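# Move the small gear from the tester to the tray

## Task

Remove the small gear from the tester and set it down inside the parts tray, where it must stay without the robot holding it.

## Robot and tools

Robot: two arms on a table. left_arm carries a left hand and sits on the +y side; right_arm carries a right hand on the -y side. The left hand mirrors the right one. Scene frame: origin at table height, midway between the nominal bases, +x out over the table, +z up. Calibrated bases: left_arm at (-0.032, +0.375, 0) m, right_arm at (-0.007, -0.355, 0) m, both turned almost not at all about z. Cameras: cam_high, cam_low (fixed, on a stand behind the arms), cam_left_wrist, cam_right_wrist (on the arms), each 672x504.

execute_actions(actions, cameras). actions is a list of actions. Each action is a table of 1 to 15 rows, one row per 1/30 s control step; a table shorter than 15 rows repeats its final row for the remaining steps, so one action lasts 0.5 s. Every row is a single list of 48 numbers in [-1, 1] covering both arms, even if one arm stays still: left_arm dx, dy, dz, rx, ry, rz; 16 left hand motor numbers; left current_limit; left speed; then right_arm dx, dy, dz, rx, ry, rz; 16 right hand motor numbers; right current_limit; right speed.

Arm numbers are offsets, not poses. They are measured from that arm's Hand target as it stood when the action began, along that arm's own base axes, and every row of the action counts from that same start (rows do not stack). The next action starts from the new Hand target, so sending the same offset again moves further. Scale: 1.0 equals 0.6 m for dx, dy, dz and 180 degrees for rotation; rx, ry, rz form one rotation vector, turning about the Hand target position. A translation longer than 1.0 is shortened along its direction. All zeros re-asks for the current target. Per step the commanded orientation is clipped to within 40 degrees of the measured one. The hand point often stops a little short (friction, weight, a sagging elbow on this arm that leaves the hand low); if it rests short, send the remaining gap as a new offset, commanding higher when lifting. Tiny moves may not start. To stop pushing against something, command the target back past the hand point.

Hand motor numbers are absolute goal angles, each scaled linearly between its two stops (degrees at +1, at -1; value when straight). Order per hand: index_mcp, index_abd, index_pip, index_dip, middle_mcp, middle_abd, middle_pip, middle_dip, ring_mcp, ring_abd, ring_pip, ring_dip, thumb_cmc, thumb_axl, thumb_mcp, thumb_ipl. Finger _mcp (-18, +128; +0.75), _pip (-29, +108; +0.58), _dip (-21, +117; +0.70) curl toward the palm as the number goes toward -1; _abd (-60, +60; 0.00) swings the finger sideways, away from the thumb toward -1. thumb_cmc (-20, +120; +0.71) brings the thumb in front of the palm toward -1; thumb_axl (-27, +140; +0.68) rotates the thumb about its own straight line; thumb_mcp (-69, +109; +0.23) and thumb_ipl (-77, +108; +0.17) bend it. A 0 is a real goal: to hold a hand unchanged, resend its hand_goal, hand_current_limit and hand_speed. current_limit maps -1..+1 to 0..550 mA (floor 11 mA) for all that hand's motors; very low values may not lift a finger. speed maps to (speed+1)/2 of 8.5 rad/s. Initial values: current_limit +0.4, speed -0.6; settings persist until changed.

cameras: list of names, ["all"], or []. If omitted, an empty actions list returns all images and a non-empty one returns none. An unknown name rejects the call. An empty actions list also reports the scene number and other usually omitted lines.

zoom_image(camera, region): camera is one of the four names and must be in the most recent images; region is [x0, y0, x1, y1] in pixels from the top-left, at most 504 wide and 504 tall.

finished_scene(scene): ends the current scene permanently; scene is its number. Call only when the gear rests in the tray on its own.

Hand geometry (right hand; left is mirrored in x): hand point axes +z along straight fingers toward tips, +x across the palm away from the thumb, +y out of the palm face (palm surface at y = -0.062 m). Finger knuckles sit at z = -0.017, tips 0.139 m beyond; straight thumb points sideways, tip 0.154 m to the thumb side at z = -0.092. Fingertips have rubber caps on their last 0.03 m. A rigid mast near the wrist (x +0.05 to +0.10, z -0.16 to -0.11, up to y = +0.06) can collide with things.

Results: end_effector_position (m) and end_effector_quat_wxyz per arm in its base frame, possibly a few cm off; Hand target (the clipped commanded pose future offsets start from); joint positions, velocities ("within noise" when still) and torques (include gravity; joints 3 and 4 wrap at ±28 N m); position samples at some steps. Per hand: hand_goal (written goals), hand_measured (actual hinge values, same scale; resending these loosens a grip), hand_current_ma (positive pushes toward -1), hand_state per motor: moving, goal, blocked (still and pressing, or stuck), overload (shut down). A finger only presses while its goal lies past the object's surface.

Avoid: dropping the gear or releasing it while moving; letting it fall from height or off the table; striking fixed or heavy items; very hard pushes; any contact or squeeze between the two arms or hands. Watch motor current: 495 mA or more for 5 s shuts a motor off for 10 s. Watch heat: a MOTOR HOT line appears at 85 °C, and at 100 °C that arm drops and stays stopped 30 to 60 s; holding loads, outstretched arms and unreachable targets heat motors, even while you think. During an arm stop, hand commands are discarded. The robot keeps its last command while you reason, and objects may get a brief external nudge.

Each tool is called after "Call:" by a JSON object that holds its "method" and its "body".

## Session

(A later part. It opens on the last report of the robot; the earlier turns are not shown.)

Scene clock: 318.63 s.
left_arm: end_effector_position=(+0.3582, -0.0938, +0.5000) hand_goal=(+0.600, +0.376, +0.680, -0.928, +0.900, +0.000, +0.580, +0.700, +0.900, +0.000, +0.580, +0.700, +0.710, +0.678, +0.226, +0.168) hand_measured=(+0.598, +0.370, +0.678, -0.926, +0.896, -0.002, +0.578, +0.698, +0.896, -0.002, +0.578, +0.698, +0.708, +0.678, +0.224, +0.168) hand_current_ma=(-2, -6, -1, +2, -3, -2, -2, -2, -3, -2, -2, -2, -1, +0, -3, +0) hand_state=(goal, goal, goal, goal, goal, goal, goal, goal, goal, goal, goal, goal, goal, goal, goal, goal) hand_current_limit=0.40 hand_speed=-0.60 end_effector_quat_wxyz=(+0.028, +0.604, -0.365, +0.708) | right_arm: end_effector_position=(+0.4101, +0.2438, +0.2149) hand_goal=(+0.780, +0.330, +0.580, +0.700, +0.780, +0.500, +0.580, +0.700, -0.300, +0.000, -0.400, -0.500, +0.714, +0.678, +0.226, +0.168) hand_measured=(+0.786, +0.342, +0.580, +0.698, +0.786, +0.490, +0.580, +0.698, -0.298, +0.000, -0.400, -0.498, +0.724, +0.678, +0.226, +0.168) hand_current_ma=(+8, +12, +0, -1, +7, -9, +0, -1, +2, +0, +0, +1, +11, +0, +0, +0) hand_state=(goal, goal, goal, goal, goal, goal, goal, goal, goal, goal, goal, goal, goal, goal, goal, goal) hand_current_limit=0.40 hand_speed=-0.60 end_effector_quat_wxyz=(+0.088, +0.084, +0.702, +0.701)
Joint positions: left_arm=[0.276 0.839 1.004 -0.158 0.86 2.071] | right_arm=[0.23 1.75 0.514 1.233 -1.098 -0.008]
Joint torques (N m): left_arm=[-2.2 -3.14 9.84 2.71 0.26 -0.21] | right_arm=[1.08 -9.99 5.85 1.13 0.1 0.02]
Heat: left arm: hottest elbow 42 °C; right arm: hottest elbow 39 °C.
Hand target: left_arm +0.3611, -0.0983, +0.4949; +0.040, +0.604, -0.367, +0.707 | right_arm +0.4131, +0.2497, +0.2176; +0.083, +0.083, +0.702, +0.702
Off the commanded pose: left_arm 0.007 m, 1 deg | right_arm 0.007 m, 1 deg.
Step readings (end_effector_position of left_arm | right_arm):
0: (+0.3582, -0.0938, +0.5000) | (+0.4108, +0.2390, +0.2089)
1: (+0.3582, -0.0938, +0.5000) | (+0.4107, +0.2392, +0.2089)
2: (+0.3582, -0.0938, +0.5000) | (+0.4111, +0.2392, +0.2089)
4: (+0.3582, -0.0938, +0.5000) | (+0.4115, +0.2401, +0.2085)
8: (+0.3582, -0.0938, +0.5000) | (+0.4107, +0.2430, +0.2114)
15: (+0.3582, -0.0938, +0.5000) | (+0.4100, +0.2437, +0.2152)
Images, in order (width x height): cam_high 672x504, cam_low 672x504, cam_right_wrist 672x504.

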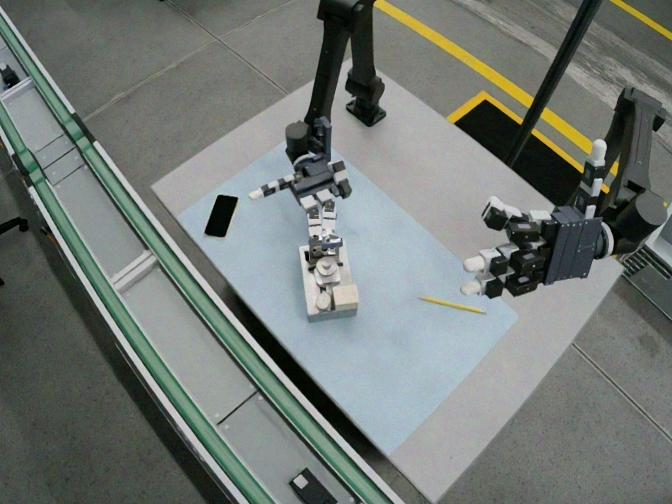

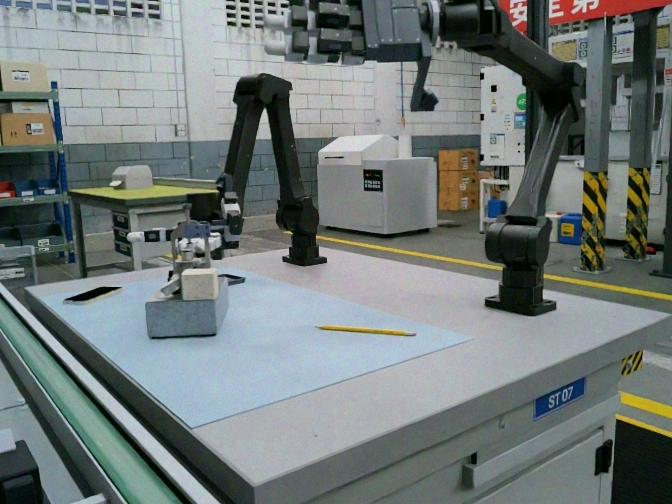

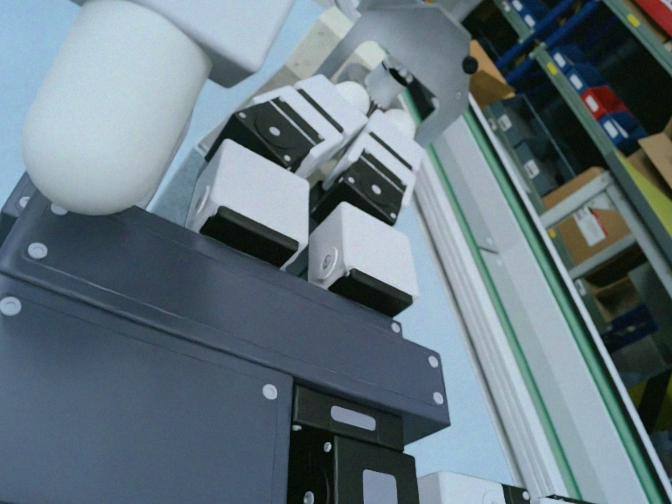

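Call:
{"method": "execute_actions", "body": {"actions": [[[0.115,-0.082,-0.085,0,0,0,0.6,0.375,0.679,-0.928,0.9,0,0.58,0.7,0.9,0,0.58,0.7,0.71,0.677,0.226,0.168,0.4,-0.6,-0.0733,-0.1113,0.0067,0,0,0,0.745,0.33,0.58,0.7,0.745,0.5,0.58,0.7,-0.3,0,-0.4,-0.5,0.714,0.677,0.226,0.168,0.4,-0.6]],[[0.115,-0.082,-0.085,0,0,0,0.6,0.375,0.679,-0.928,0.9,0,0.58,0.7,0.9,0,0.58,0.7,0.71,0.677,0.226,0.168,0.4,-0.6,0,0,0,0,0,0,0.745,0.33,0.58,0.7,0.745,0.5,0.58,0.7,-0.3,0,-0.4,-0.5,0.714,0.677,0.226,0.168,0.4,-0.6]],[[0.115,-0.082,-0.085,0,0,0,0.6,0.375,0.679,-0.928,0.9,0,0.58,0.7,0.9,0,0.58,0.7,0.71,0.677,0.226,0.168,0.4,-0.6,0,0,0,0,0,0,0.745,0.33,0.58,0.7,0.745,0.5,0.58,0.7,-0.3,0,-0.4,-0.5,0.714,0.677,0.226,0.168,0.4,-0.6]],[[0.115,-0.082,-0.085,0,0,0,0.6,0.375,0.679,-0.928,0.9,0,0.58,0.7,0.9,0,0.58,0.7,0.71,0.677,0.226,0.168,0.4,-0.6,0,0,0,0,0,0,0.745,0.33,0.58,0.7,0.745,0.5,0.58,0.7,-0.3,0,-0.4,-0.5,0.714,0.677,0.226,0.168,0.4,-0.6]]], "cameras": ["cam_high","cam_low"]}}

Scene clock: 369.93 s.
left_arm: end_effector_position=(+0.6212, -0.2853, +0.2532) hand_goal=(+0.600, +0.376, +0.680, -0.928, +0.900, +0.000, +0.580, +0.700, +0.900, +0.000, +0.580, +0.700, +0.710, +0.678, +0.226, +0.168) hand_measured=(+0.596, +0.370, +0.678, -0.926, +0.896, -0.002, +0.578, +0.698, +0.896, -0.002, +0.578, +0.698, +0.708, +0.678, +0.224, +0.168) hand_current_ma=(-5, -6, -1, +2, -4, -2, -2, -2, -4, -2, -2, -2, -2, +0, -1, +0) hand_state=(goal, goal, goal, goal, goal, goal, goal, goal, goal, goal, goal, goal, goal, goal, goal, goal) hand_current_limit=0.40 hand_speed=-0.60 end_effector_quat_wxyz=(+0.043, +0.628, -0.373, +0.682) | right_arm: end_effector_position=(+0.3721, +0.1874, +0.2199) hand_goal=(+0.746, +0.330, +0.580, +0.700, +0.746, +0.500, +0.580, +0.700, -0.300, +0.000, -0.400, -0.500, +0.714, +0.678, +0.226, +0.168) hand_measured=(+0.766, +0.342, +0.580, +0.698, +0.766, +0.490, +0.580, +0.698, -0.298, +0.000, -0.400, -0.498, +0.724, +0.678, +0.226, +0.168) hand_current_ma=(+33, +12, +0, -1, +32, -9, +0, -1, +2, +0, +0, +1, +11, +0, +0, +0) hand_state=(goal, goal, goal, goal, goal, goal, goal, goal, goal, goal, goal, goal, goal, goal, goal, goal) hand_current_limit=0.40 hand_speed=-0.60 end_effector_quat_wxyz=(+0.077, +0.083, +0.704, +0.701)
Joint positions: left_arm=[-0.218 1.719 1.148 0.499 0.379 2.07] | right_arm=[0.076 1.658 0.391 1.25 -1.268 -0.007]
Joint torques (N m): left_arm=[-1.73 -19.08 14.46 2.73 0.06 -0.21] | right_arm=[-1.03 -8.18 3.44 2.43 -0.19 -0.01]
Heat: left arm: hottest elbow 42 °C; right arm: hottest elbow 38 °C.
Hand target: left_arm +0.6372, -0.2950, +0.2907; +0.040, +0.604, -0.367, +0.707 | right_arm +0.3693, +0.1828, +0.2216; +0.083, +0.083, +0.702, +0.702
Off the commanded pose: left_arm 0.042 m, 4 deg | right_arm 0.006 m, 1 deg.
Step readings (end_effector_position of left_arm | right_arm):
0: (+0.3582, -0.0938, +0.5000) | (+0.4101, +0.2438, +0.2149)
1: (+0.3590, -0.0938, +0.4996) | (+0.4097, +0.2439, +0.2151)
2: (+0.3635, -0.0945, +0.4989) | (+0.4068, +0.2428, +0.2150)
4: (+0.3762, -0.1019, +0.4930) | (+0.3944, +0.2351, +0.2153)
8: (+0.4012, -0.1320, +0.4614) | (+0.3755, +0.2052, +0.2170)
15: (+0.4310, -0.1421, +0.4303) | (+0.3732, +0.1881, +0.2206)
16: (+0.4323, -0.1417, +0.4306) | (+0.3728, +0.1881, +0.2204)
17: (+0.4367, -0.1423, +0.4320) | (+0.3723, +0.1881, +0.2202)
19: (+0.4488, -0.1485, +0.4325) | (+0.3720, +0.1879, +0.2200)
23: (+0.4721, -0.1775, +0.4062) | (+0.3720, +0.1875, +0.2199)
30: (+0.4959, -0.1924, +0.3643) | (+0.3721, +0.1874, +0.2199)
31: (+0.4970, -0.1923, +0.3642) | (+0.3721, +0.1874, +0.2199)
32: (+0.5004, -0.1929, +0.3652) | (+0.3721, +0.1874, +0.2199)
34: (+0.5121, -0.1970, +0.3639) | (+0.3721, +0.1874, +0.2199)
38: (+0.5354, -0.2214, +0.3317) | (+0.3721, +0.1874, +0.2199)
45: (+0.5485, -0.2384, +0.2800) | (+0.3721, +0.1874, +0.2199)
46: (+0.5492, -0.2382, +0.2807) | (+0.3721, +0.1874, +0.2199)
47: (+0.5525, -0.2391, +0.2832) | (+0.3721, +0.1874, +0.2199)
49: (+0.5682, -0.2433, +0.2899) | (+0.3721, +0.1874, +0.2199)
53: (+0.6040, -0.2643, +0.2869) | (+0.3721, +0.1874, +0.2199)
60: (+0.6158, -0.2843, +0.2453) | (+0.3721, +0.1874, +0.2199)
Images, in order (width x height): cam_high 672x504, cam_low 672x504.

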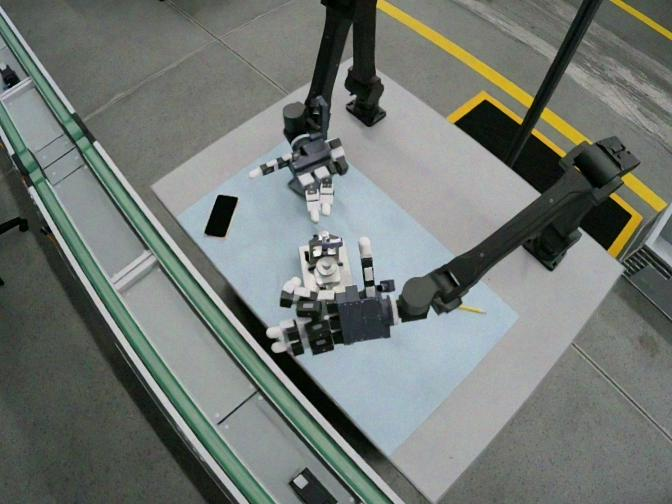

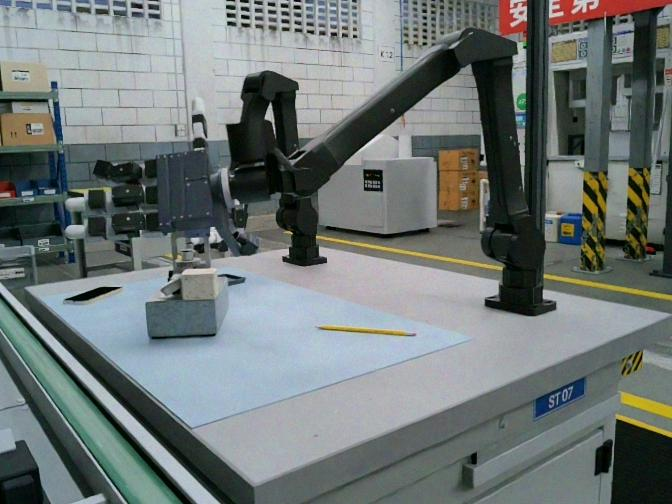

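Call:
{"method": "execute_actions", "body": {"actions": [[[-0.055,-0.09,0.0155,0,0,0,0.6,0.375,0.679,-0.928,0.9,0,0.58,0.7,0.9,0,0.58,0.7,0.71,0.677,0.226,0.168,0.4,-0.6,0,0,0,0,0,0,0.745,0.33,0.58,0.7,0.745,0.5,0.58,0.7,-0.3,0,-0.4,-0.5,0.714,0.677,0.226,0.168,0.4,-0.6]]], "cameras": ["cam_high","cam_low"]}}

Call:
{"method": "zoom_image", "body": {"camera": "cam_high", "region": [260, 215, 380, 335]}}

Call:
{"method": "zoom_image", "body": {"camera": "cam_low", "region": [80, 130, 280, 330]}}

Scene clock: 375.07 s.
left_arm: end_effector_position=(+0.5970, -0.3497, +0.2702) hand_goal=(+0.600, +0.376, +0.680, -0.928, +0.900, +0.000, +0.580, +0.700, +0.900, +0.000, +0.580, +0.700, +0.710, +0.678, +0.226, +0.168) hand_measured=(+0.594, +0.370, +0.678, -0.926, +0.896, -0.002, +0.578, +0.698, +0.896, -0.002, +0.578, +0.698, +0.708, +0.678, +0.224, +0.168) hand_current_ma=(-5, -6, -1, +2, -5, -2, -2, -2, -5, -2, -2, -2, -2, +0, -1, +0) hand_state=(goal, goal, goal, goal, goal, goal, goal, goal, goal, goal, goal, goal, goal, goal, goal, goal) hand_current_limit=0.40 hand_speed=-0.60 end_effector_quat_wxyz=(+0.043, +0.616, -0.376, +0.690) | right_arm: end_effector_position=(+0.3721, +0.1874, +0.2199) hand_goal=(+0.746, +0.330, +0.580, +0.700, +0.746, +0.500, +0.580, +0.700, -0.300, +0.000, -0.400, -0.500, +0.714, +0.678, +0.226, +0.168) hand_measured=(+0.766, +0.342, +0.580, +0.698, +0.766, +0.490, +0.580, +0.698, -0.298, +0.000, -0.400, -0.498, +0.724, +0.678, +0.226, +0.168) hand_current_ma=(+33, +12, +0, -1, +32, -9, +0, -1, +2, +0, +0, +1, +11, +0, +0, +0) hand_state=(goal, goal, goal, goal, goal, goal, goal, goal, goal, goal, goal, goal, goal, goal, goal, goal) hand_current_limit=0.40 hand_speed=-0.60 end_effector_quat_wxyz=(+0.077, +0.083, +0.704, +0.701)
Joint positions: left_arm=[-0.343 1.692 1.148 0.499 0.268 2.068] | right_arm=[0.076 1.658 0.391 1.25 -1.268 -0.007]
Joint torques (N m): left_arm=[-0.91 -20.54 12.34 2.11 0.02 -0.17] | right_arm=[-0.91 -8.35 3.48 2.37 -0.17 -0.03]
Heat: left arm: hottest elbow 43 °C; right arm: hottest elbow 37 °C.
Hand target: left_arm +0.6042, -0.3490, +0.3000; +0.040, +0.604, -0.367, +0.707 | right_arm +0.3693, +0.1828, +0.2216; +0.083, +0.083, +0.702, +0.702
Off the commanded pose: left_arm 0.031 m, 3 deg | right_arm 0.006 m, 1 deg.
Step readings (end_effector_position of left_arm | right_arm):
0: (+0.6212, -0.2853, +0.2532) | (+0.3721, +0.1874, +0.2199)
1: (+0.6218, -0.2851, +0.2531) | (+0.3721, +0.1874, +0.2199)
2: (+0.6231, -0.2868, +0.2530) | (+0.3721, +0.1874, +0.2199)
4: (+0.6266, -0.2902, +0.2537) | (+0.3721, +0.1874, +0.2199)
8: (+0.6148, -0.3187, +0.2600) | (+0.3721, +0.1874, +0.2199)
15: (+0.5958, -0.3503, +0.2702) | (+0.3721, +0.1874, +0.2199)
Images, in order (width x height): cam_high 672x504, cam_low 672x504.

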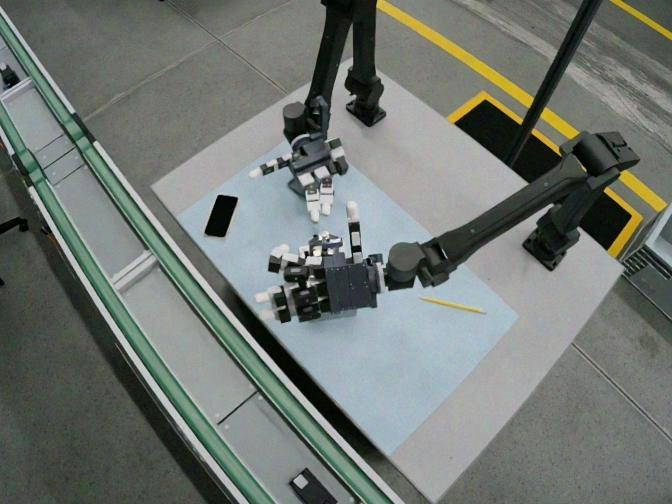

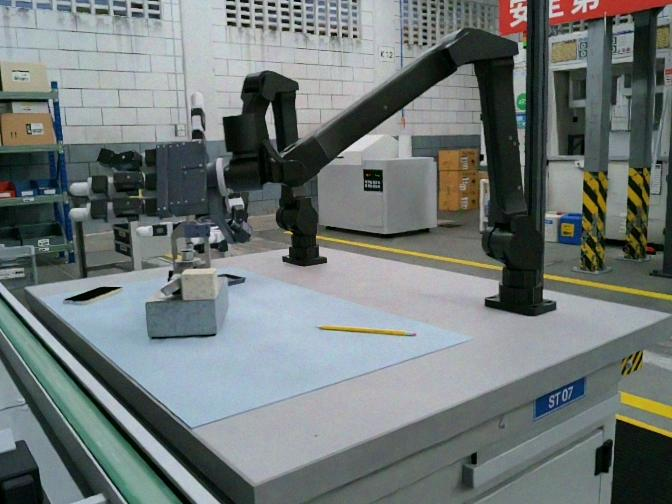

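Scaled by 4.200 from the camera's 672x504 image, which has a finer 960x720 frame.

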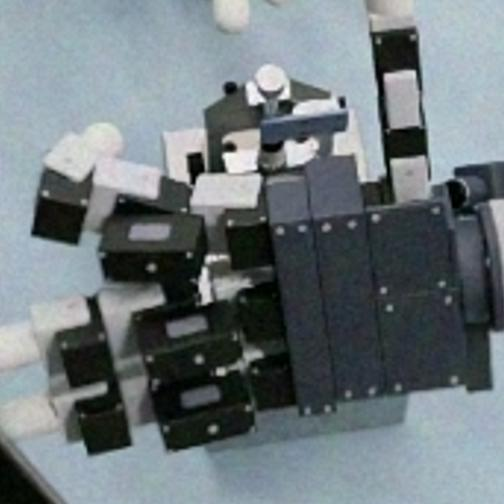

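Scaled by 2.520 from the camera's 672x504 image, which has a finer 960x720 frame.

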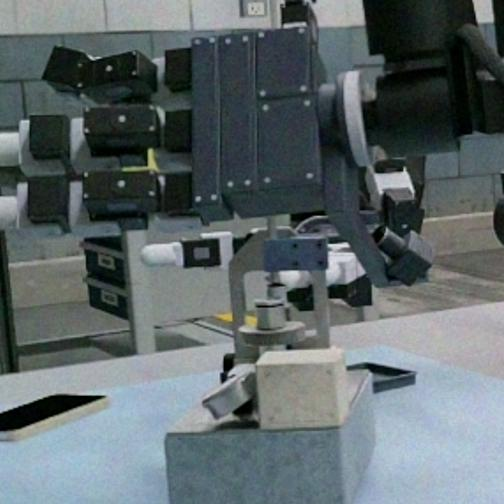

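Call:
{"method": "execute_actions", "body": {"actions": [[[-0.005,0.005,-0.1,0,0,0,0.6,0.375,0.679,-0.928,0.9,0,0.58,0.7,0.9,0,0.58,0.7,0.71,0.677,0.226,0.168,0.4,-0.6,0,0,0,0,0,0,0.745,0.33,0.58,0.7,0.745,0.5,0.58,0.7,-0.3,0,-0.4,-0.5,0.714,0.677,0.226,0.168,0.4,-0.6]]], "cameras": ["cam_high","cam_low"]}}

Call:
{"method": "zoom_image", "body": {"camera": "cam_high", "region": [270, 220, 370, 320]}}

Call:
{"method": "zoom_image", "body": {"camera": "cam_low", "region": [100, 150, 260, 310]}}

Scene clock: 380.47 s.
left_arm: end_effector_position=(+0.5982, -0.3501, +0.2441) hand_goal=(+0.600, +0.376, +0.680, -0.928, +0.900, +0.000, +0.580, +0.700, +0.900, +0.000, +0.580, +0.700, +0.710, +0.678, +0.226, +0.168) hand_measured=(+0.594, +0.370, +0.678, -0.926, +0.896, -0.002, +0.578, +0.698, +0.896, -0.002, +0.578, +0.698, +0.708, +0.678, +0.224, +0.168) hand_current_ma=(-5, -6, -1, +2, -5, -2, -2, -2, -5, -2, -2, -2, -2, +0, -1, +0) hand_state=(goal, goal, goal, goal, goal, goal, goal, goal, goal, goal, goal, goal, goal, goal, goal, goal) hand_current_limit=0.40 hand_speed=-0.60 end_effector_quat_wxyz=(+0.040, +0.603, -0.372, +0.705) | right_arm: end_effector_position=(+0.3721, +0.1874, +0.2199) hand_goal=(+0.746, +0.330, +0.580, +0.700, +0.746, +0.500, +0.580, +0.700, -0.300, +0.000, -0.400, -0.500, +0.714, +0.678, +0.226, +0.168) hand_measured=(+0.766, +0.342, +0.580, +0.698, +0.766, +0.490, +0.580, +0.698, -0.298, +0.000, -0.400, -0.498, +0.724, +0.678, +0.226, +0.168) hand_current_ma=(+33, +12, +0, -1, +32, -9, +0, -1, +2, +0, +0, +1, +11, +0, +0, +0) hand_state=(goal, goal, goal, goal, goal, goal, goal, goal, goal, goal, goal, goal, goal, goal, goal, goal) hand_current_limit=0.40 hand_speed=-0.60 end_effector_quat_wxyz=(+0.077, +0.083, +0.704, +0.701)
Joint positions: left_arm=[-0.343 1.745 1.111 0.629 0.268 2.068] | right_arm=[0.076 1.658 0.391 1.25 -1.268 -0.007]
Joint torques (N m): left_arm=[-0.56 -18.26 8.83 3.28 0.1 -0.18] | right_arm=[-0.62 -8.12 3.48 2.36 -0.19 0]
Heat: left arm: hottest elbow 44 °C; right arm: hottest elbow 37 °C.
Hand target: left_arm +0.6011, -0.3460, +0.2398; +0.040, +0.604, -0.367, +0.706 | right_arm +0.3693, +0.1828, +0.2216; +0.083, +0.083, +0.702, +0.702
Off the commanded pose: left_arm 0.006 m, 1 deg | right_arm 0.006 m, 1 deg.
Step readings (end_effector_position of left_arm | right_arm):
0: (+0.5970, -0.3497, +0.2702) | (+0.3721, +0.1874, +0.2199)
1: (+0.5970, -0.3497, +0.2702) | (+0.3721, +0.1874, +0.2199)
2: (+0.5972, -0.3497, +0.2714) | (+0.3721, +0.1874, +0.2199)
4: (+0.5978, -0.3500, +0.2746) | (+0.3721, +0.1874, +0.2199)
8: (+0.5972, -0.3498, +0.2715) | (+0.3721, +0.1874, +0.2199)
15: (+0.5977, -0.3500, +0.2463) | (+0.3721, +0.1874, +0.2199)
Images, in order (width x height): cam_high 672x504, cam_low 672x504.

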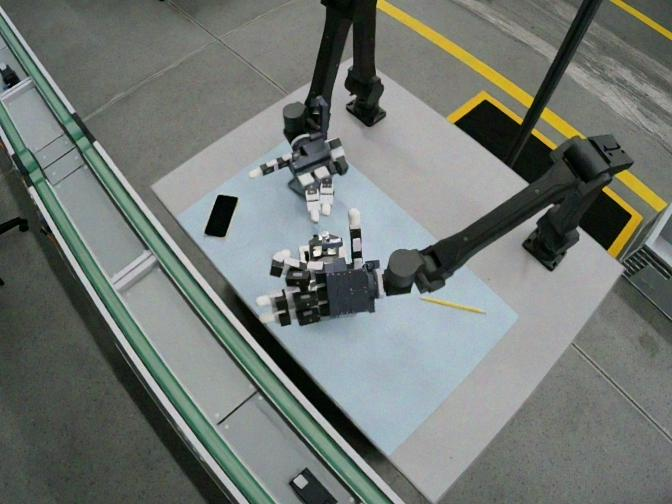

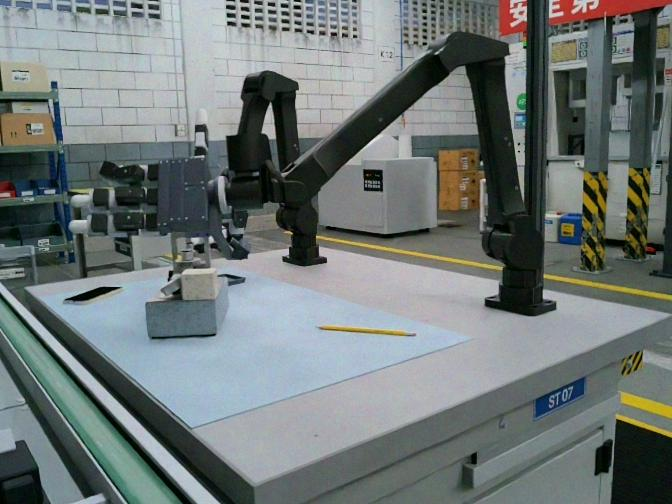

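Scaled by 5.040 from the camera's 672x504 image, which has a finer 960x720 frame.

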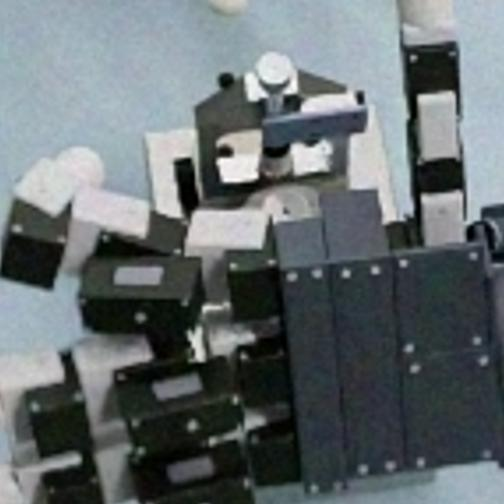

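Scaled by 3.150 from the camera's 672x504 image, which has a finer 960x720 frame.

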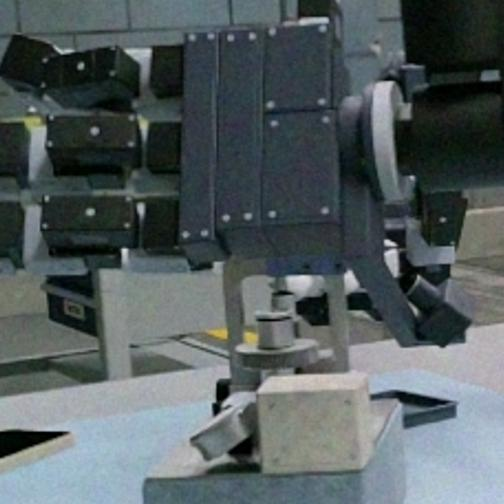

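Call:
{"method": "execute_actions", "body": {"actions": [[[-0.0067,0.0028,-0.1088,0,0,0,0.6,0.375,0.679,-0.928,0.9,0,0.58,0.7,0.9,0,0.58,0.7,0.71,0.677,0.226,0.168,0.4,-0.6,0,0,0,0,0,0,0.745,0.33,0.58,0.7,0.745,0.5,0.58,0.7,-0.3,0,-0.4,-0.5,0.714,0.677,0.226,0.168,0.4,-0.6]]], "cameras": ["cam_high","cam_low"]}}

Call:
{"method": "zoom_image", "body": {"camera": "cam_high", "region": [270, 220, 370, 320]}}

Call:
{"method": "zoom_image", "body": {"camera": "cam_low", "region": [100, 150, 260, 310]}}

Scene clock: 385.93 s.
left_arm: end_effector_position=(+0.5935, -0.3484, +0.1679) hand_goal=(+0.600, +0.376, +0.680, -0.928, +0.900, +0.000, +0.580, +0.700, +0.900, +0.000, +0.580, +0.700, +0.710, +0.678, +0.226, +0.168) hand_measured=(+0.594, +0.370, +0.678, -0.926, +0.896, -0.002, +0.578, +0.698, +0.896, -0.002, +0.578, +0.698, +0.708, +0.678, +0.224, +0.168) hand_current_ma=(-5, -6, -1, +2, -5, -2, -2, -2, -5, -2, -2, -2, -2, +0, -1, +0) hand_state=(goal, goal, goal, goal, goal, goal, goal, goal, goal, goal, goal, goal, goal, goal, goal, goal) hand_current_limit=0.40 hand_speed=-0.60 end_effector_quat_wxyz=(+0.042, +0.609, -0.374, +0.698) | right_arm: end_effector_position=(+0.3721, +0.1874, +0.2199) hand_goal=(+0.746, +0.330, +0.580, +0.700, +0.746, +0.500, +0.580, +0.700, -0.300, +0.000, -0.400, -0.500, +0.714, +0.678, +0.226, +0.168) hand_measured=(+0.766, +0.342, +0.580, +0.698, +0.766, +0.490, +0.580, +0.698, -0.298, +0.000, -0.400, -0.498, +0.724, +0.678, +0.226, +0.168) hand_current_ma=(+33, +12, +0, -1, +32, -9, +0, -1, +2, +0, +0, +1, +11, +0, +0, +0) hand_state=(goal, goal, goal, goal, goal, goal, goal, goal, goal, goal, goal, goal, goal, goal, goal, goal) hand_current_limit=0.40 hand_speed=-0.60 end_effector_quat_wxyz=(+0.077, +0.083, +0.704, +0.701)
Joint positions: left_arm=[-0.343 1.867 1.046 0.799 0.268 2.068] | right_arm=[0.076 1.658 0.391 1.25 -1.268 -0.007]
Joint torques (N m): left_arm=[-0.62 -19.66 8.25 3.3 0.13 -0.17] | right_arm=[-0.73 -8.35 3.49 2.39 -0.18 -0.01]
Heat: left arm: hottest elbow 43 °C; right arm: hottest elbow 37 °C.
Hand target: left_arm +0.5971, -0.3443, +0.1746; +0.040, +0.604, -0.367, +0.706 | right_arm +0.3693, +0.1828, +0.2216; +0.083, +0.083, +0.702, +0.702
Off the commanded pose: left_arm 0.009 m, 1 deg | right_arm 0.006 m, 1 deg.
Step readings (end_effector_position of left_arm | right_arm):
0: (+0.5982, -0.3501, +0.2441) | (+0.3721, +0.1874, +0.2199)
1: (+0.5981, -0.3501, +0.2444) | (+0.3721, +0.1874, +0.2199)
2: (+0.5978, -0.3500, +0.2443) | (+0.3721, +0.1874, +0.2199)
4: (+0.5962, -0.3494, +0.2409) | (+0.3721, +0.1874, +0.2199)
8: (+0.5934, -0.3484, +0.2110) | (+0.3721, +0.1874, +0.2199)
15: (+0.5931, -0.3483, +0.1657) | (+0.3721, +0.1874, +0.2199)
Images, in order (width x height): cam_high 672x504, cam_low 672x504.

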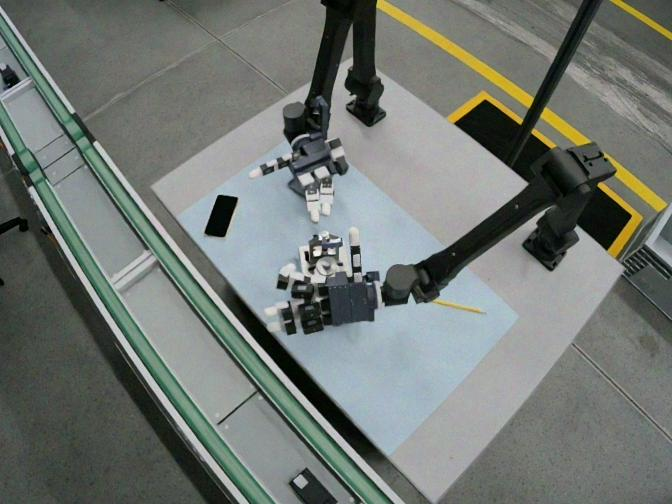

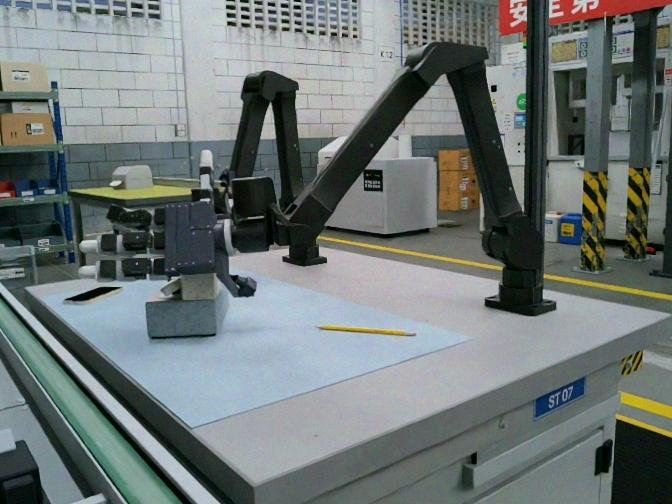

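Scaled by 5.040 from the camera's 672x504 image, which has a finer 960x720 frame.

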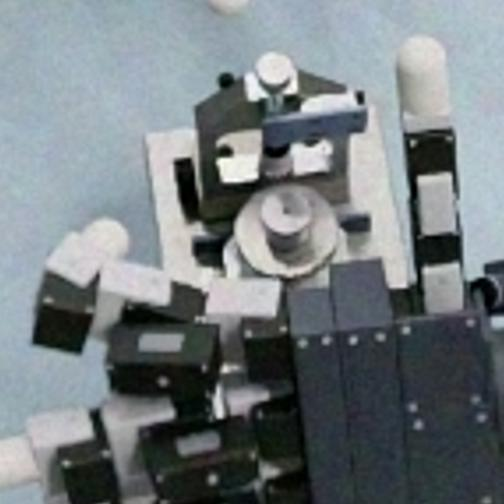

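Scaled by 3.150 from the camera's 672x504 image, which has a finer 960x720 frame.

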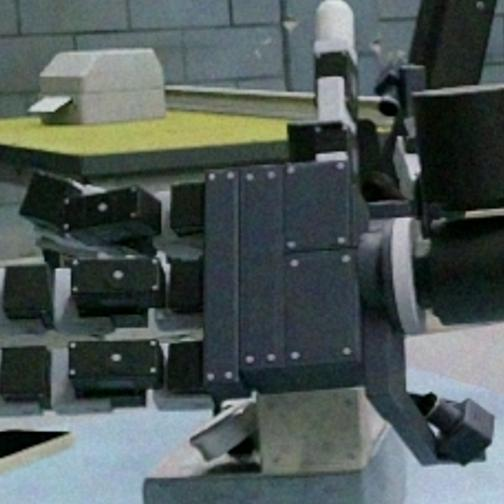

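Call:
{"method": "execute_actions", "body": {"actions": [[[-0.0133,-0.03,0.01,0,0,0,0.6,0.375,0.679,-0.928,0.9,0,0.58,0.7,0.9,0,0.58,0.7,0.71,0.677,0.226,0.168,0.4,-0.6,0,0,0,0,0,0,0.745,0.33,0.58,0.7,0.745,0.5,0.58,0.7,-0.3,0,-0.4,-0.5,0.714,0.677,0.226,0.168,0.4,-0.6]]]}}

Scene clock: 391.37 s.
left_arm: end_effector_position=(+0.5942, -0.3533, +0.1678) hand_goal=(+0.600, +0.376, +0.680, -0.928, +0.900, +0.000, +0.580, +0.700, +0.900, +0.000, +0.580, +0.700, +0.710, +0.678, +0.226, +0.168) hand_measured=(+0.594, +0.370, +0.678, -0.926, +0.896, -0.002, +0.578, +0.698, +0.896, -0.002, +0.578, +0.698, +0.708, +0.678, +0.224, +0.168) hand_current_ma=(-5, -6, -1, +2, -5, -2, -2, -2, -5, -2, -2, -2, -2, +0, -1, +0) hand_state=(goal, goal, goal, goal, goal, goal, goal, goal, goal, goal, goal, goal, goal, goal, goal, goal) hand_current_limit=0.40 hand_speed=-0.60 end_effector_quat_wxyz=(+0.035, +0.612, -0.368, +0.699) | right_arm: end_effector_position=(+0.3721, +0.1874, +0.2199) hand_goal=(+0.746, +0.330, +0.580, +0.700, +0.746, +0.500, +0.580, +0.700, -0.300, +0.000, -0.400, -0.500, +0.714, +0.678, +0.226, +0.168) hand_measured=(+0.766, +0.342, +0.580, +0.698, +0.766, +0.490, +0.580, +0.698, -0.298, +0.000, -0.400, -0.498, +0.724, +0.678, +0.226, +0.168) hand_current_ma=(+33, +12, +0, -1, +32, -9, +0, -1, +2, +0, +0, +1, +11, +0, +0, +0) hand_state=(goal, goal, goal, goal, goal, goal, goal, goal, goal, goal, goal, goal, goal, goal, goal, goal) hand_current_limit=0.40 hand_speed=-0.60 end_effector_quat_wxyz=(+0.077, +0.083, +0.704, +0.701)
Joint positions: left_arm=[-0.356 1.867 1.046 0.799 0.235 2.068] | right_arm=[0.076 1.658 0.391 1.25 -1.268 -0.007]
Joint torques (N m): left_arm=[-2.2 -21.13 8.21 2.71 0 -0.17] | right_arm=[-0.44 -8.35 3.49 2.28 -0.19 -0.02]
Heat: left arm: hottest elbow 44 °C; right arm: hottest elbow 37 °C.
Hand target: left_arm +0.5890, -0.3624, +0.1806; +0.040, +0.604, -0.367, +0.706 | right_arm +0.3693, +0.1828, +0.2216; +0.083, +0.083, +0.702, +0.702
Off the commanded pose: left_arm 0.017 m, 1 deg | right_arm 0.006 m, 1 deg.
Step readings (end_effector_position of left_arm | right_arm):
0: (+0.5935, -0.3484, +0.1679) | (+0.3721, +0.1874, +0.2199)
1: (+0.5935, -0.3484, +0.1679) | (+0.3721, +0.1874, +0.2199)
2: (+0.5943, -0.3480, +0.1679) | (+0.3721, +0.1874, +0.2199)
4: (+0.5962, -0.3470, +0.1678) | (+0.3721, +0.1874, +0.2199)
8: (+0.5971, -0.3480, +0.1678) | (+0.3721, +0.1874, +0.2199)
15: (+0.5944, -0.3529, +0.1678) | (+0.3721, +0.1874, +0.2199)

Call:
{"method": "execute_actions", "body": {"actions": [[[-0.017,-0.025,0.0,0,0,0,0.6,0.375,0.679,-0.928,0.9,0,0.58,0.7,0.9,0,0.58,0.7,0.71,0.677,0.226,0.168,0.4,-0.6,0,0,0,0,0,0,0.745,0.33,0.58,0.7,0.745,0.5,0.58,0.7,-0.3,0,-0.4,-0.5,0.714,0.677,0.226,0.168,0.4,-0.6]]]}}

Scene clock: 394.23 s.
left_arm: end_effector_position=(+0.5860, -0.3727, +0.1677) hand_goal=(+0.600, +0.376, +0.680, -0.928, +0.900, +0.000, +0.580, +0.700, +0.900, +0.000, +0.580, +0.700, +0.710, +0.678, +0.226, +0.168) hand_measured=(+0.594, +0.370, +0.678, -0.926, +0.896, -0.002, +0.578, +0.698, +0.896, -0.002, +0.578, +0.698, +0.708, +0.678, +0.224, +0.168) hand_current_ma=(-6, -6, -1, +2, -5, -2, -2, -2, -5, -2, -2, -2, -2, +0, -1, +0) hand_state=(goal, goal, goal, goal, goal, goal, goal, goal, goal, goal, goal, goal, goal, goal, goal, goal) hand_current_limit=0.40 hand_speed=-0.60 end_effector_quat_wxyz=(+0.036, +0.611, -0.370, +0.699) | right_arm: end_effector_position=(+0.3721, +0.1874, +0.2199) hand_goal=(+0.746, +0.330, +0.580, +0.700, +0.746, +0.500, +0.580, +0.700, -0.300, +0.000, -0.400, -0.500, +0.714, +0.678, +0.226, +0.168) hand_measured=(+0.766, +0.342, +0.580, +0.698, +0.766, +0.490, +0.580, +0.698, -0.298, +0.000, -0.400, -0.498, +0.724, +0.678, +0.226, +0.168) hand_current_ma=(+33, +12, +0, -1, +32, -9, +0, -1, +2, +0, +0, +1, +11, +0, +0, +0) hand_state=(goal, goal, goal, goal, goal, goal, goal, goal, goal, goal, goal, goal, goal, goal, goal, goal) hand_current_limit=0.40 hand_speed=-0.60 end_effector_quat_wxyz=(+0.077, +0.083, +0.704, +0.701)
Joint positions: left_arm=[-0.394 1.867 1.046 0.799 0.201 2.068] | right_arm=[0.076 1.658 0.391 1.25 -1.268 -0.007]
Joint torques (N m): left_arm=[-2.26 -21.89 7.32 2.96 0 -0.17] | right_arm=[-0.73 -8.35 3.48 2.43 -0.19 -0.02]
Heat: left arm: hottest elbow 44 °C; right arm: hottest elbow 37 °C.
Hand target: left_arm +0.5789, -0.3773, +0.1806; +0.040, +0.604, -0.367, +0.706 | right_arm +0.3693, +0.1828, +0.2216; +0.083, +0.083, +0.702, +0.702
Off the commanded pose: left_arm 0.015 m, 1 deg | right_arm 0.006 m, 1 deg.
Step readings (end_effector_position of left_arm | right_arm):
0: (+0.5942, -0.3533, +0.1678) | (+0.3721, +0.1874, +0.2199)
1: (+0.5944, -0.3533, +0.1678) | (+0.3721, +0.1874, +0.2199)
2: (+0.5949, -0.3535, +0.1678) | (+0.3721, +0.1874, +0.2199)
4: (+0.5956, -0.3550, +0.1677) | (+0.3721, +0.1874, +0.2199)
8: (+0.5914, -0.3635, +0.1677) | (+0.3721, +0.1874, +0.2199)
15: (+0.5857, -0.3729, +0.1677) | (+0.3721, +0.1874, +0.2199)

Call:
{"method": "execute_actions", "body": {"actions": [[[-0.003,0.0087,0.03,0,0,0,0.6,0.375,0.679,-0.928,0.9,0,0.58,0.7,0.9,0,0.58,0.7,0.71,0.677,0.226,0.168,0.4,-0.6,0,0,0,0,0,0,0.745,0.33,0.58,0.7,0.745,0.5,0.58,0.7,-0.3,0,-0.4,-0.5,0.714,0.677,0.226,0.168,0.4,-0.6]]], "cameras": ["cam_high","cam_low"]}}

Call:
{"method": "zoom_image", "body": {"camera": "cam_high", "region": [280, 215, 370, 305]}}

Scene clock: 398.97 s.
left_arm: end_effector_position=(+0.5824, -0.3713, +0.1906) hand_goal=(+0.600, +0.376, +0.680, -0.928, +0.900, +0.000, +0.580, +0.700, +0.900, +0.000, +0.580, +0.700, +0.710, +0.678, +0.226, +0.168) hand_measured=(+0.594, +0.370, +0.678, -0.926, +0.896, -0.002, +0.578, +0.698, +0.896, -0.002, +0.578, +0.698, +0.708, +0.678, +0.224, +0.168) hand_current_ma=(-6, -6, -1, +2, -5, -2, -2, -2, -5, -2, -2, -2, -2, +0, -1, +0) hand_state=(goal, goal, goal, goal, goal, goal, goal, goal, goal, goal, goal, goal, goal, goal, goal, goal) hand_current_limit=0.40 hand_speed=-0.60 end_effector_quat_wxyz=(+0.035, +0.605, -0.368, +0.705) | right_arm: end_effector_position=(+0.3721, +0.1874, +0.2199) hand_goal=(+0.746, +0.330, +0.580, +0.700, +0.746, +0.500, +0.580, +0.700, -0.300, +0.000, -0.400, -0.500, +0.714, +0.678, +0.226, +0.168) hand_measured=(+0.766, +0.342, +0.580, +0.698, +0.766, +0.490, +0.580, +0.698, -0.298, +0.000, -0.400, -0.498, +0.724, +0.678, +0.226, +0.168) hand_current_ma=(+33, +12, +0, -1, +32, -9, +0, -1, +2, +0, +0, +1, +11, +0, +0, +0) hand_state=(goal, goal, goal, goal, goal, goal, goal, goal, goal, goal, goal, goal, goal, goal, goal, goal) hand_current_limit=0.40 hand_speed=-0.60 end_effector_quat_wxyz=(+0.077, +0.083, +0.704, +0.701)
Joint positions: left_arm=[-0.394 1.821 1.042 0.776 0.201 2.068] | right_arm=[0.076 1.658 0.391 1.25 -1.268 -0.007]
Joint torques (N m): left_arm=[-1.61 -21.01 7.79 2.11 0.27 -0.18] | right_arm=[-0.62 -8.29 3.44 2.39 -0.19 -0.03]
Heat: left arm: hottest elbow 43 °C; right arm: hottest elbow 37 °C.
Hand target: left_arm +0.5771, -0.3721, +0.1986; +0.040, +0.604, -0.367, +0.706 | right_arm +0.3693, +0.1828, +0.2216; +0.083, +0.083, +0.702, +0.702
Off the commanded pose: left_arm 0.010 m, 1 deg | right_arm 0.006 m, 1 deg.
Step readings (end_effector_position of left_arm | right_arm):
0: (+0.5860, -0.3727, +0.1677) | (+0.3721, +0.1874, +0.2199)
1: (+0.5860, -0.3727, +0.1677) | (+0.3721, +0.1874, +0.2199)
2: (+0.5859, -0.3727, +0.1682) | (+0.3721, +0.1874, +0.2199)
4: (+0.5852, -0.3724, +0.1696) | (+0.3721, +0.1874, +0.2199)
8: (+0.5835, -0.3717, +0.1784) | (+0.3721, +0.1874, +0.2199)
15: (+0.5824, -0.3713, +0.1912) | (+0.3721, +0.1874, +0.2199)
Images, in order (width x height): cam_high 672x504, cam_low 672x504.

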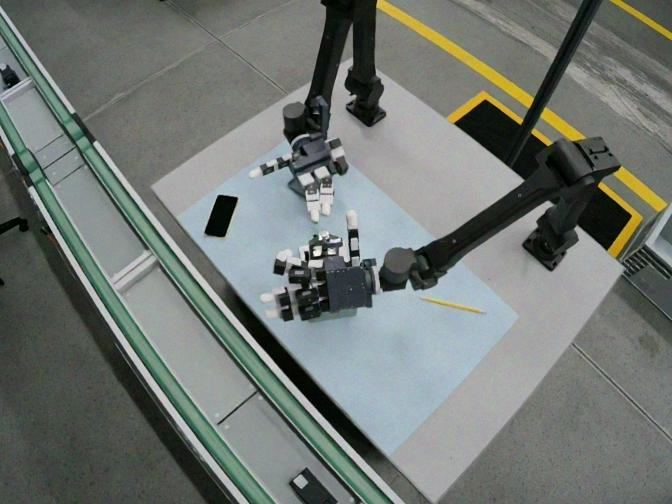

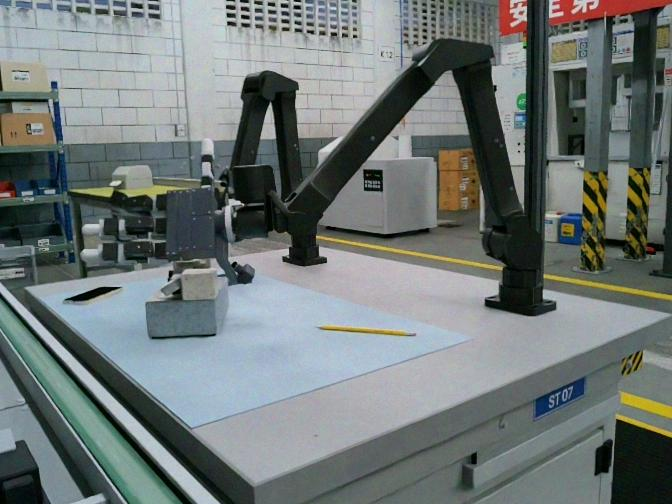

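Scaled by 5.600 from the camera's 672x504 image, which has a finer 960x720 frame.

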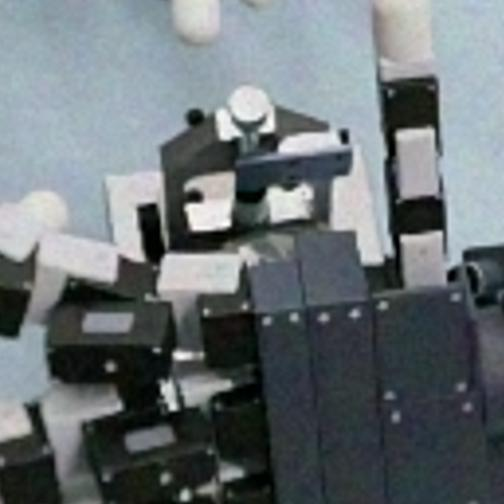

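Call:
{"method": "execute_actions", "body": {"actions": [[[0.003,0.004,-0.026,0,0,0,0.6,0.375,0.679,-0.928,0.9,0,0.58,0.7,0.9,0,0.58,0.7,0.71,0.677,0.226,0.168,0.4,-0.6,0,0,0,0,0,0,0.745,0.33,0.58,0.7,0.745,0.5,0.58,0.7,-0.3,0,-0.4,-0.5,0.714,0.677,0.226,0.168,0.4,-0.6]]]}}

Scene clock: 409.07 s.
left_arm: end_effector_position=(+0.5803, -0.3713, +0.1905) hand_goal=(+0.600, +0.376, +0.680, -0.928, +0.900, +0.000, +0.580, +0.700, +0.900, +0.000, +0.580, +0.700, +0.710, +0.678, +0.226, +0.168) hand_measured=(+0.594, +0.370, +0.678, -0.926, +0.896, -0.002, +0.578, +0.698, +0.896, -0.002, +0.578, +0.698, +0.708, +0.678, +0.224, +0.168) hand_current_ma=(-6, -6, -1, +2, -5, -2, -2, -2, -5, -2, -2, -2, -2, +0, -1, +0) hand_state=(goal, goal, goal, goal, goal, goal, goal, goal, goal, goal, goal, goal, goal, goal, goal, goal) hand_current_limit=0.40 hand_speed=-0.60 end_effector_quat_wxyz=(+0.037, +0.602, -0.369, +0.707) | right_arm: end_effector_position=(+0.3721, +0.1874, +0.2199) hand_goal=(+0.746, +0.330, +0.580, +0.700, +0.746, +0.500, +0.580, +0.700, -0.300, +0.000, -0.400, -0.500, +0.714, +0.678, +0.226, +0.168) hand_measured=(+0.766, +0.342, +0.580, +0.698, +0.766, +0.490, +0.580, +0.698, -0.298, +0.000, -0.400, -0.498, +0.724, +0.678, +0.226, +0.168) hand_current_ma=(+33, +12, +0, -1, +32, -9, +0, -1, +2, +0, +0, +1, +11, +0, +0, +0) hand_state=(goal, goal, goal, goal, goal, goal, goal, goal, goal, goal, goal, goal, goal, goal, goal, goal) hand_current_limit=0.40 hand_speed=-0.60 end_effector_quat_wxyz=(+0.077, +0.083, +0.704, +0.701)
Joint positions: left_arm=[-0.394 1.821 1.037 0.788 0.206 2.068] | right_arm=[0.076 1.658 0.391 1.25 -1.268 -0.007]
Joint torques (N m): left_arm=[-1.03 -18.14 7.64 3.25 0.25 -0.16] | right_arm=[-0.67 -8.35 3.54 2.35 -0.18 -0.02]
Heat: left arm: hottest elbow 43 °C; right arm: hottest elbow 36 °C.
Hand target: left_arm +0.5789, -0.3697, +0.1830; +0.040, +0.604, -0.367, +0.706 | right_arm +0.3693, +0.1828, +0.2216; +0.083, +0.083, +0.702, +0.702
Off the commanded pose: left_arm 0.008 m, 0 deg | right_arm 0.006 m, 1 deg.
Step readings (end_effector_position of left_arm | right_arm):
0: (+0.5824, -0.3713, +0.1906) | (+0.3721, +0.1874, +0.2199)
1: (+0.5824, -0.3713, +0.1906) | (+0.3721, +0.1874, +0.2199)
2: (+0.5822, -0.3714, +0.1906) | (+0.3721, +0.1874, +0.2199)
4: (+0.5818, -0.3716, +0.1907) | (+0.3721, +0.1874, +0.2199)
8: (+0.5810, -0.3715, +0.1908) | (+0.3721, +0.1874, +0.2199)
15: (+0.5803, -0.3713, +0.1904) | (+0.3721, +0.1874, +0.2199)

Call:
{"method": "execute_actions", "body": {"actions": [[[0.005,0.004,-0.014,0,0,0,0.6,0.375,0.679,-0.928,0.9,0,0.58,0.7,0.9,0,0.58,0.7,0.71,0.677,0.226,0.168,0.4,-0.6,0,0,0,0,0,0,0.745,0.33,0.58,0.7,0.745,0.5,0.58,0.7,-0.3,0,-0.4,-0.5,0.714,0.677,0.226,0.168,0.4,-0.6]]]}}

Scene clock: 411.87 s.
left_arm: end_effector_position=(+0.5803, -0.3723, +0.1851) hand_goal=(+0.600, +0.376, +0.680, -0.928, +0.900, +0.000, +0.580, +0.700, +0.900, +0.000, +0.580, +0.700, +0.710, +0.678, +0.226, +0.168) hand_measured=(+0.594, +0.370, +0.678, -0.926, +0.896, -0.002, +0.578, +0.698, +0.896, -0.002, +0.578, +0.698, +0.708, +0.678, +0.224, +0.168) hand_current_ma=(-6, -6, -1, +2, -5, -2, -2, -2, -5, -2, -2, -2, -2, +0, -1, +0) hand_state=(goal, goal, goal, goal, goal, goal, goal, goal, goal, goal, goal, goal, goal, goal, goal, goal) hand_current_limit=0.40 hand_speed=-0.60 end_effector_quat_wxyz=(+0.039, +0.600, -0.370, +0.709) | right_arm: end_effector_position=(+0.3721, +0.1874, +0.2199) hand_goal=(+0.746, +0.330, +0.580, +0.700, +0.746, +0.500, +0.580, +0.700, -0.300, +0.000, -0.400, -0.500, +0.714, +0.678, +0.226, +0.168) hand_measured=(+0.766, +0.342, +0.580, +0.698, +0.766, +0.490, +0.580, +0.698, -0.298, +0.000, -0.400, -0.498, +0.724, +0.678, +0.226, +0.168) hand_current_ma=(+33, +12, +0, -1, +32, -9, +0, -1, +2, +0, +0, +1, +11, +0, +0, +0) hand_state=(goal, goal, goal, goal, goal, goal, goal, goal, goal, goal, goal, goal, goal, goal, goal, goal) hand_current_limit=0.40 hand_speed=-0.60 end_effector_quat_wxyz=(+0.077, +0.083, +0.704, +0.701)
Joint positions: left_arm=[-0.394 1.836 1.037 0.807 0.213 2.068] | right_arm=[0.076 1.658 0.391 1.25 -1.268 -0.007]
Joint torques (N m): left_arm=[-0.5 -17.73 7.68 3.22 0.27 -0.17] | right_arm=[-0.67 -8.23 3.48 2.4 -0.18 -0.01]
Heat: left arm: hottest elbow 42 °C; right arm: hottest elbow 36 °C.
Hand target: left_arm +0.5819, -0.3673, +0.1747; +0.040, +0.604, -0.367, +0.707 | right_arm +0.3693, +0.1828, +0.2216; +0.083, +0.083, +0.702, +0.702
Off the commanded pose: left_arm 0.012 m, 1 deg | right_arm 0.006 m, 1 deg.
Step readings (end_effector_position of left_arm | right_arm):
0: (+0.5803, -0.3713, +0.1905) | (+0.3721, +0.1874, +0.2199)
1: (+0.5802, -0.3713, +0.1906) | (+0.3721, +0.1874, +0.2199)
2: (+0.5801, -0.3714, +0.1910) | (+0.3721, +0.1874, +0.2199)
4: (+0.5799, -0.3717, +0.1915) | (+0.3721, +0.1874, +0.2199)
8: (+0.5800, -0.3721, +0.1895) | (+0.3721, +0.1874, +0.2199)
15: (+0.5803, -0.3723, +0.1848) | (+0.3721, +0.1874, +0.2199)

Call:
{"method": "execute_actions", "body": {"actions": [[[0.006,0.012,-0.006,0,0,0,0.6,0.375,0.679,-0.928,0.9,0,0.58,0.7,0.9,0,0.58,0.7,0.71,0.677,0.226,0.168,0.4,-0.6,0,0,0,0,0,0,0.745,0.33,0.58,0.7,0.745,0.5,0.58,0.7,-0.3,0,-0.4,-0.5,0.714,0.677,0.226,0.168,0.4,-0.6]]]}}

Scene clock: 415.37 s.
left_arm: end_effector_position=(+0.5811, -0.3695, +0.1821) hand_goal=(+0.600, +0.376, +0.680, -0.928, +0.900, +0.000, +0.580, +0.700, +0.900, +0.000, +0.580, +0.700, +0.710, +0.678, +0.226, +0.168) hand_measured=(+0.594, +0.370, +0.678, -0.926, +0.896, -0.002, +0.578, +0.698, +0.896, -0.002, +0.578, +0.698, +0.708, +0.678, +0.224, +0.168) hand_current_ma=(-6, -6, -1, +2, -5, -2, -2, -2, -5, -2, -2, -2, -2, +0, -1, +0) hand_state=(goal, goal, goal, goal, goal, goal, goal, goal, goal, goal, goal, goal, goal, goal, goal, goal) hand_current_limit=0.40 hand_speed=-0.60 end_effector_quat_wxyz=(+0.041, +0.598, -0.372, +0.709) | right_arm: end_effector_position=(+0.3721, +0.1874, +0.2199) hand_goal=(+0.746, +0.330, +0.580, +0.700, +0.746, +0.500, +0.580, +0.700, -0.300, +0.000, -0.400, -0.500, +0.714, +0.678, +0.226, +0.168) hand_measured=(+0.766, +0.342, +0.580, +0.698, +0.766, +0.490, +0.580, +0.698, -0.298, +0.000, -0.400, -0.498, +0.724, +0.678, +0.226, +0.168) hand_current_ma=(+33, +12, +0, -1, +32, -9, +0, -1, +2, +0, +0, +1, +11, +0, +0, +0) hand_state=(goal, goal, goal, goal, goal, goal, goal, goal, goal, goal, goal, goal, goal, goal, goal, goal) hand_current_limit=0.40 hand_speed=-0.60 end_effector_quat_wxyz=(+0.077, +0.083, +0.704, +0.701)
Joint positions: left_arm=[-0.387 1.843 1.037 0.815 0.228 2.068] | right_arm=[0.076 1.658 0.391 1.25 -1.268 -0.007]
Joint torques (N m): left_arm=[-0.09 -17.61 7.62 3.34 0.26 -0.16] | right_arm=[-0.67 -8.29 3.44 2.37 -0.19 -0.02]
Heat: left arm: hottest elbow 42 °C; right arm: hottest elbow 36 °C.
Hand target: left_arm +0.5856, -0.3601, +0.1710; +0.040, +0.604, -0.367, +0.707 | right_arm +0.3693, +0.1828, +0.2216; +0.083, +0.083, +0.702, +0.702
Off the commanded pose: left_arm 0.015 m, 1 deg | right_arm 0.006 m, 1 deg.
Step readings (end_effector_position of left_arm | right_arm):
0: (+0.5803, -0.3723, +0.1851) | (+0.3721, +0.1874, +0.2199)
1: (+0.5802, -0.3724, +0.1851) | (+0.3721, +0.1874, +0.2199)
2: (+0.5799, -0.3726, +0.1852) | (+0.3721, +0.1874, +0.2199)
4: (+0.5789, -0.3732, +0.1852) | (+0.3721, +0.1874, +0.2199)
8: (+0.5789, -0.3727, +0.1842) | (+0.3721, +0.1874, +0.2199)
15: (+0.5808, -0.3699, +0.1821) | (+0.3721, +0.1874, +0.2199)


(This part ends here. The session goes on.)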